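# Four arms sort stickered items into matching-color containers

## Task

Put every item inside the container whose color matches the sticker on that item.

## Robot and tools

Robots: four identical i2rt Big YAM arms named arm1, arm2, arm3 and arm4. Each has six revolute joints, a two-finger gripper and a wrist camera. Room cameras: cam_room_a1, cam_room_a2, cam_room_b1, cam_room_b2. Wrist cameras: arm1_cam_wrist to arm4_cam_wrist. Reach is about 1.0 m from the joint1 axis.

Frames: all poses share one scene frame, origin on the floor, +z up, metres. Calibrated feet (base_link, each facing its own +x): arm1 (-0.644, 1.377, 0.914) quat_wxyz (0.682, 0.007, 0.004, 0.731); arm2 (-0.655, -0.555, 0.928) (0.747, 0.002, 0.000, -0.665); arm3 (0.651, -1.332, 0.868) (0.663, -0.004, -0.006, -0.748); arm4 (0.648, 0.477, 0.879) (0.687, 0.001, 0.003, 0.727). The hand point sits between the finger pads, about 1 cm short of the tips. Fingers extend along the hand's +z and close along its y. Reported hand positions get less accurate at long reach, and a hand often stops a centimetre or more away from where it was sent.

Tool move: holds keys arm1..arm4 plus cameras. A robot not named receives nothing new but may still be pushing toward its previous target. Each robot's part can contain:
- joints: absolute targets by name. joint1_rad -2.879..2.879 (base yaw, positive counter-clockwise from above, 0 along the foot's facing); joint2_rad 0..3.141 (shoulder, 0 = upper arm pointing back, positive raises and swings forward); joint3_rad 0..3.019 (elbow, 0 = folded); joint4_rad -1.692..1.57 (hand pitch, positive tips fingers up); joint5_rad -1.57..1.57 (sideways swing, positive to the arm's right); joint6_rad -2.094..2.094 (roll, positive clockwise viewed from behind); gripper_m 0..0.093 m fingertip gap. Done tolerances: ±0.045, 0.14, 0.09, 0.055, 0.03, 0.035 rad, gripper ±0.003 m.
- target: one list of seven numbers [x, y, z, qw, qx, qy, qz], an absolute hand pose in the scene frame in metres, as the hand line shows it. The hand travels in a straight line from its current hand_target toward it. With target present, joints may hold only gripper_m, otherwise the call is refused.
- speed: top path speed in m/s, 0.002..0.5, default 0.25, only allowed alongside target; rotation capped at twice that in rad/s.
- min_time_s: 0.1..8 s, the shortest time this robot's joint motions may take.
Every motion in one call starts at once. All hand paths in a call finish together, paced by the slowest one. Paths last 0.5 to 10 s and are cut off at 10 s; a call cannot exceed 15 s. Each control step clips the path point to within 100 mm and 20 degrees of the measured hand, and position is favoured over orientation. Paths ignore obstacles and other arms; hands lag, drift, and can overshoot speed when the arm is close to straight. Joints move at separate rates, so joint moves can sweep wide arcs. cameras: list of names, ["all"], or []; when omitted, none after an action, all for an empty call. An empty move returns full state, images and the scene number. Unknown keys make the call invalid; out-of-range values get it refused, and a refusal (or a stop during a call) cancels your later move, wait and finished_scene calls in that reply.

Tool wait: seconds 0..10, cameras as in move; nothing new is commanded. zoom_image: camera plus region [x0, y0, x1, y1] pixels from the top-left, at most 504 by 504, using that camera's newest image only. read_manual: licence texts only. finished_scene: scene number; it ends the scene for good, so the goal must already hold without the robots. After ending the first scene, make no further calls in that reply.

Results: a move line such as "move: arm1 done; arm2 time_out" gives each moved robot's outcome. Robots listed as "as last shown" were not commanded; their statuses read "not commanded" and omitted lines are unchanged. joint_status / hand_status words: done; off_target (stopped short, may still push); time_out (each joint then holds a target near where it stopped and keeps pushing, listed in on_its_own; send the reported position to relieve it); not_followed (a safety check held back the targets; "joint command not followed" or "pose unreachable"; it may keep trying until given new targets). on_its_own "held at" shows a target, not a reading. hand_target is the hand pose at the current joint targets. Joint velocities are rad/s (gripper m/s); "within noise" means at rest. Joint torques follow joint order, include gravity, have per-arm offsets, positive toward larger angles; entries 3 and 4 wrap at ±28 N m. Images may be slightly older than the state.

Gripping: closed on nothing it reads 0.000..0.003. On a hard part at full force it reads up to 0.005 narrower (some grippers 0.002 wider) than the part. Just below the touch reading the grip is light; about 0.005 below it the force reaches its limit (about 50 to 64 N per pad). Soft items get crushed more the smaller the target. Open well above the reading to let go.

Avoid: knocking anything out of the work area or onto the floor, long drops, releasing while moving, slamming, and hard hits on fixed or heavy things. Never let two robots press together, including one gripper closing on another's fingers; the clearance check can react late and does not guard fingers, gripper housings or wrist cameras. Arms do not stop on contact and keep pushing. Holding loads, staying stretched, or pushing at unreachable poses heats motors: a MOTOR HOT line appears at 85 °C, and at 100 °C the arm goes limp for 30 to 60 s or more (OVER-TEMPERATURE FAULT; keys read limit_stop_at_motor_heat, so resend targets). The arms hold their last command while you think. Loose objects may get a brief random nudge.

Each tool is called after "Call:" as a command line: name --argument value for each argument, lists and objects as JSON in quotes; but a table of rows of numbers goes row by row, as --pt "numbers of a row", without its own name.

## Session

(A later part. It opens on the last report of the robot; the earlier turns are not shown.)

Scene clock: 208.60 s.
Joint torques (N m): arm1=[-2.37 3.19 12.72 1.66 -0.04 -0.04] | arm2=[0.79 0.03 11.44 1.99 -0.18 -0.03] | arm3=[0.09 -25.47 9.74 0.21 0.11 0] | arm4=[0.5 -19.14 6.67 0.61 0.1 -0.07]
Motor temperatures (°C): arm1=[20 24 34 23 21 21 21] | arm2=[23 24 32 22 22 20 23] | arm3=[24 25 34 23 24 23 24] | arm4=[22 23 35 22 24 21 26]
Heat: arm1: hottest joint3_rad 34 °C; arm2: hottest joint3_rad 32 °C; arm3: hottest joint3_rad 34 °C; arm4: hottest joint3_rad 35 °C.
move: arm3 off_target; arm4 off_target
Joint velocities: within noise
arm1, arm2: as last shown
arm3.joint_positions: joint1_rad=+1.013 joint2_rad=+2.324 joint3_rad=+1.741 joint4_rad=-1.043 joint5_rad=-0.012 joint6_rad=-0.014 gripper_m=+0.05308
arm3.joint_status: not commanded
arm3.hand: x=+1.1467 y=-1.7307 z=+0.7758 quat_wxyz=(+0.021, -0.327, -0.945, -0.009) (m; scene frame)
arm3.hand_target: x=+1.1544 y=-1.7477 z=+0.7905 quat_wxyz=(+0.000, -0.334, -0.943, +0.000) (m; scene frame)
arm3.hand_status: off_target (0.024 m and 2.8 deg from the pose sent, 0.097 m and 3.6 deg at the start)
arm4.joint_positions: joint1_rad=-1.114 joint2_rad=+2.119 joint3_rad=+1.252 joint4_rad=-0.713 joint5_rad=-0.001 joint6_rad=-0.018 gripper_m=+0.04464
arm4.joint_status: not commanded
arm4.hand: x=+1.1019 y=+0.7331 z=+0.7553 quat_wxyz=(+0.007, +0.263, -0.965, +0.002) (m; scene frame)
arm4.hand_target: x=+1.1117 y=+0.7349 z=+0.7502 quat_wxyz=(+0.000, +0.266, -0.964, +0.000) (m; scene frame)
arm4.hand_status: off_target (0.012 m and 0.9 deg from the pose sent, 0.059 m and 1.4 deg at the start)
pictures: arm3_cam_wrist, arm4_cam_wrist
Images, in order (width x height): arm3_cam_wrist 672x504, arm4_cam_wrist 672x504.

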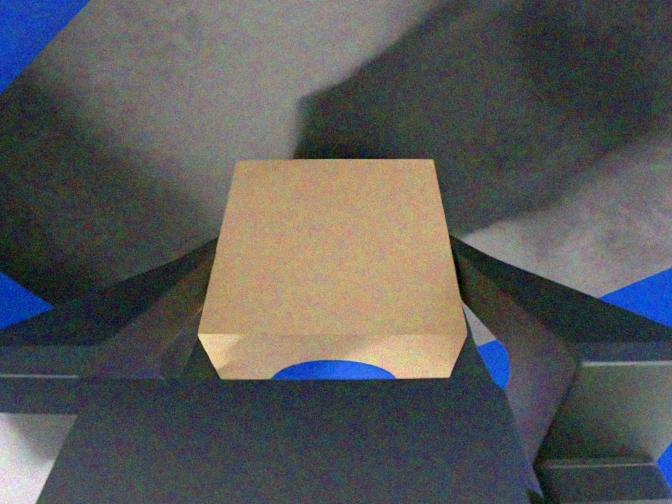

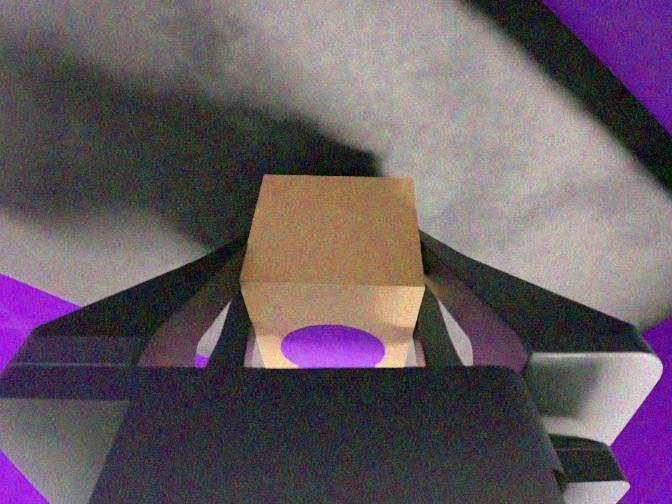

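Call:
move --arm3 '{"target":[1.155,-1.748,0.762,0,0.334,0.9426,0],"speed":0.1}' --arm4 '{"joints":{"gripper_m":0.088}}'

Call:
move --arm4 '{"target":[1.08,0.72,1.05,0,-0.2656,0.964,0],"speed":0.25}' --arm3 '{"joints":{"gripper_m":0.09}}' --cameras '["arm4_cam_wrist","arm3_cam_wrist"]'

Call:
move --arm3 '{"target":[1.10,-1.70,1.05,0,0.334,0.9426,0],"speed":0.25}' --cameras '["cam_room_a1","cam_room_a2"]'

Call:
zoom_image --camera "cam_room_a1" --region '[80, 290, 280, 410]'

Call:
zoom_image --camera "cam_room_a2" --region '[270, 290, 470, 410]'

Scene clock: 217.83 s.
Joint torques (N m): arm1=[-2.61 3.49 12.67 1.54 -0.09 0] | arm2=[0.85 -0.09 11.47 1.95 -0.18 -0.03] | arm3=[0.21 -22.89 9.28 0.34 0.11 0] | arm4=[0.44 -19.31 6.78 0.42 0.09 -0.08]
Motor temperatures (°C): arm1=[20 24 34 23 21 21 21] | arm2=[23 24 32 22 22 20 23] | arm3=[24 25 33 23 24 23 24] | arm4=[22 23 35 22 24 21 26]
Heat: arm1: hottest joint3_rad 34 °C; arm2: hottest joint3_rad 32 °C; arm3: hottest joint3_rad 33 °C; arm4: hottest joint3_rad 35 °C.
move: arm3 off_target; arm4 done
Joint velocities: within noise
arm1, arm2: as last shown
arm3.joint_positions: joint1_rad=+1.013 joint2_rad=+2.338 joint3_rad=+1.741 joint4_rad=-0.997 joint5_rad=-0.012 joint6_rad=-0.014 gripper_m=+0.05308
arm3.joint_status: not commanded
arm3.hand: x=+1.1530 y=-1.7360 z=+0.7670 quat_wxyz=(+0.006, -0.326, -0.945, -0.003) (m; scene frame)
arm3.hand_target: x=+1.1546 y=-1.7477 z=+0.7620 quat_wxyz=(+0.000, -0.334, -0.943, +0.000) (m; scene frame)
arm3.hand_status: off_target (0.013 m and 1.2 deg from the pose sent, 0.024 m and 2.8 deg at the start)
arm4.joint_positions: joint1_rad=-1.114 joint2_rad=+2.119 joint3_rad=+1.252 joint4_rad=-0.710 joint5_rad=-0.001 joint6_rad=-0.019 gripper_m=+0.08792
arm4.joint_status: all done
arm4.hand: x=+1.1025 y=+0.7334 z=+0.7553 quat_wxyz=(+0.006, +0.263, -0.965, +0.001) (m; scene frame)
arm4.hand_target: x=+1.1118 y=+0.7349 z=+0.7502 quat_wxyz=(+0.000, +0.266, -0.964, +0.000) (m; scene frame)
arm4.hand_status: not commanded
pictures: none

Scene clock: 219.73 s.
Joint torques (N m): arm1=[-2.61 3.25 12.55 1.54 -0.03 0.02] | arm2=[0.73 0.03 11.44 1.99 -0.18 -0.04] | arm3=[0.09 -23.18 9.28 0.29 0.11 -0.01] | arm4=[0.73 -16.56 10.55 -0.42 0.11 0]
Motor temperatures (°C): arm1=[20 24 34 23 21 21 21] | arm2=[23 24 32 22 22 20 23] | arm3=[24 25 33 23 24 23 24] | arm4=[22 24 35 22 24 21 26]
Heat: arm1: hottest joint3_rad 34 °C; arm2: hottest joint3_rad 32 °C; arm3: hottest joint3_rad 33 °C; arm4: hottest joint3_rad 35 °C.
move: arm3 done; arm4 off_target
Joint velocities: within noise
arm1, arm2: as last shown
arm3.joint_positions: joint1_rad=+1.013 joint2_rad=+2.338 joint3_rad=+1.741 joint4_rad=-0.996 joint5_rad=-0.012 joint6_rad=-0.014 gripper_m=+0.08996
arm3.joint_status: all done
arm3.hand: x=+1.1531 y=-1.7360 z=+0.7667 quat_wxyz=(+0.006, -0.326, -0.945, -0.003) (m; scene frame)
arm3.hand_target: x=+1.1546 y=-1.7477 z=+0.7622 quat_wxyz=(+0.000, -0.334, -0.943, +0.000) (m; scene frame)
arm3.hand_status: not commanded
arm4.joint_positions: joint1_rad=-1.114 joint2_rad=+1.644 joint3_rad=+1.402 joint4_rad=-1.340 joint5_rad=-0.001 joint6_rad=-0.019 gripper_m=+0.08792
arm4.joint_status: not commanded
arm4.hand: x=+1.0714 y=+0.7161 z=+1.0401 quat_wxyz=(+0.008, +0.263, -0.965, +0.002) (m; scene frame)
arm4.hand_target: x=+1.0797 y=+0.7199 z=+1.0501 quat_wxyz=(+0.000, +0.266, -0.964, +0.000) (m; scene frame)
arm4.hand_status: off_target (0.014 m and 1.0 deg from the pose sent, 0.296 m and 0.8 deg at the start)
pictures: arm3_cam_wrist, arm4_cam_wrist
Images, in order (width x height): arm3_cam_wrist 672x504, arm4_cam_wrist 672x504.

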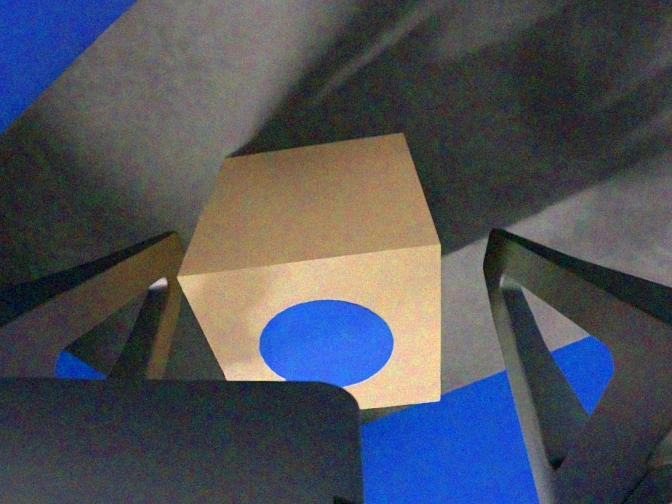

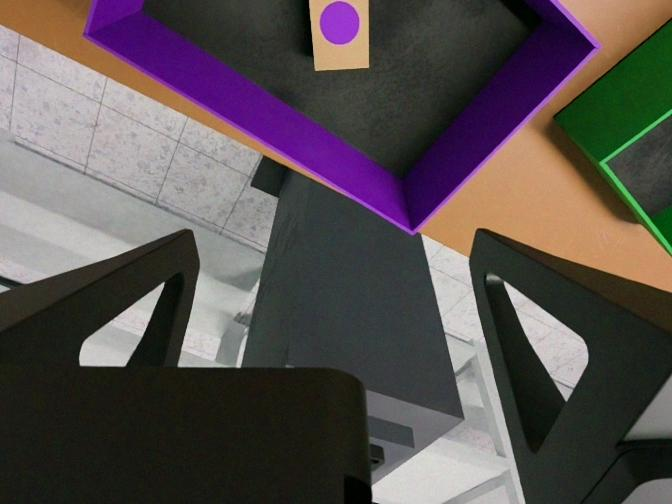

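Scene clock: 221.63 s.
Joint torques (N m): arm1=[-2.61 3.25 12.62 1.44 -0.08 -0.01] | arm2=[0.85 -0.03 11.41 2 -0.18 -0.03] | arm3=[0.26 -20.31 12.31 -0.47 0.11 -0.01] | arm4=[0.21 -16.56 10.48 -0.4 0.13 -0.04]
Motor temperatures (°C): arm1=[20 24 34 23 21 21 21] | arm2=[23 24 32 22 22 20 23] | arm3=[24 26 33 23 24 23 24] | arm4=[22 24 35 22 24 21 26]
Heat: arm1: hottest joint3_rad 34 °C; arm2: hottest joint3_rad 32 °C; arm3: hottest joint3_rad 33 °C; arm4: hottest joint3_rad 35 °C.
move: arm3 off_target
Joint velocities: within noise
arm1, arm2, arm4: as last shown
arm3.joint_positions: joint1_rad=+1.013 joint2_rad=+1.887 joint3_rad=+1.730 joint4_rad=-1.456 joint5_rad=-0.012 joint6_rad=-0.014 gripper_m=+0.08996
arm3.joint_status: not commanded
arm3.hand: x=+1.0962 y=-1.6867 z=+1.0350 quat_wxyz=(+0.015, -0.327, -0.945, -0.006) (m; scene frame)
arm3.hand_target: x=+1.0995 y=-1.6996 z=+1.0500 quat_wxyz=(+0.000, -0.334, -0.943, +0.000) (m; scene frame)
arm3.hand_status: off_target (0.020 m and 2.1 deg from the pose sent, 0.290 m and 1.2 deg at the start)
pictures: cam_room_a1, cam_room_a2
Images, in order (width x height): cam_room_a1 672x504, cam_room_a2 672x504.

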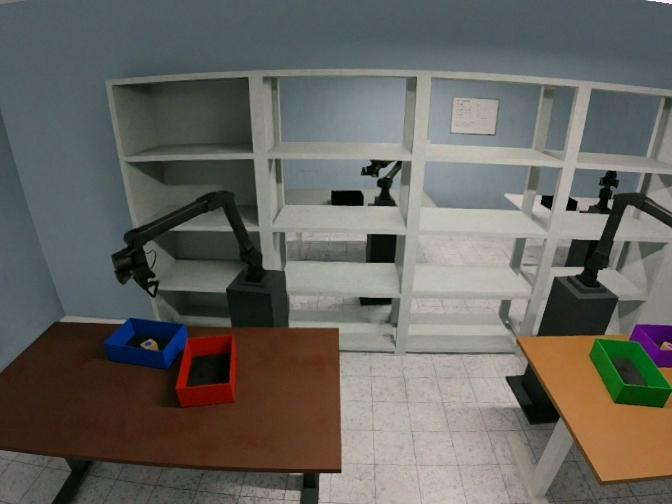

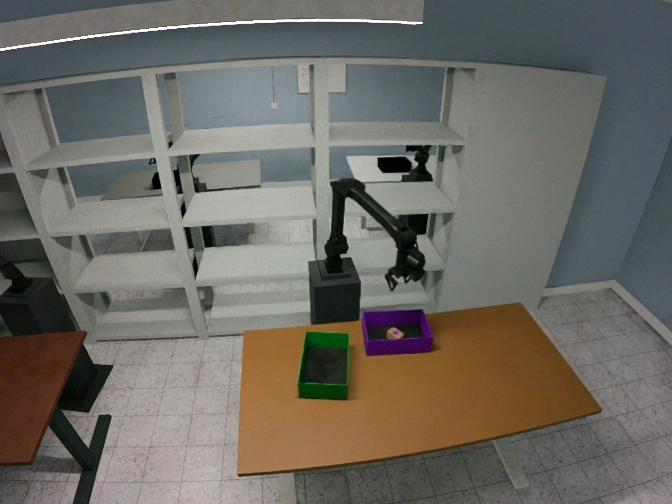

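Scaled by 2.520.

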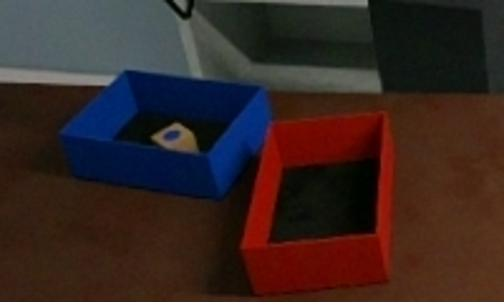

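Scaled by 2.520.

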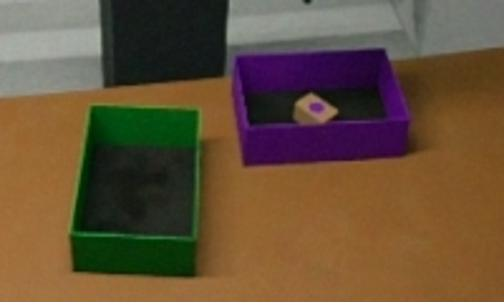

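Call:
finished_scene --scene 3

The scene is finished: the task was done.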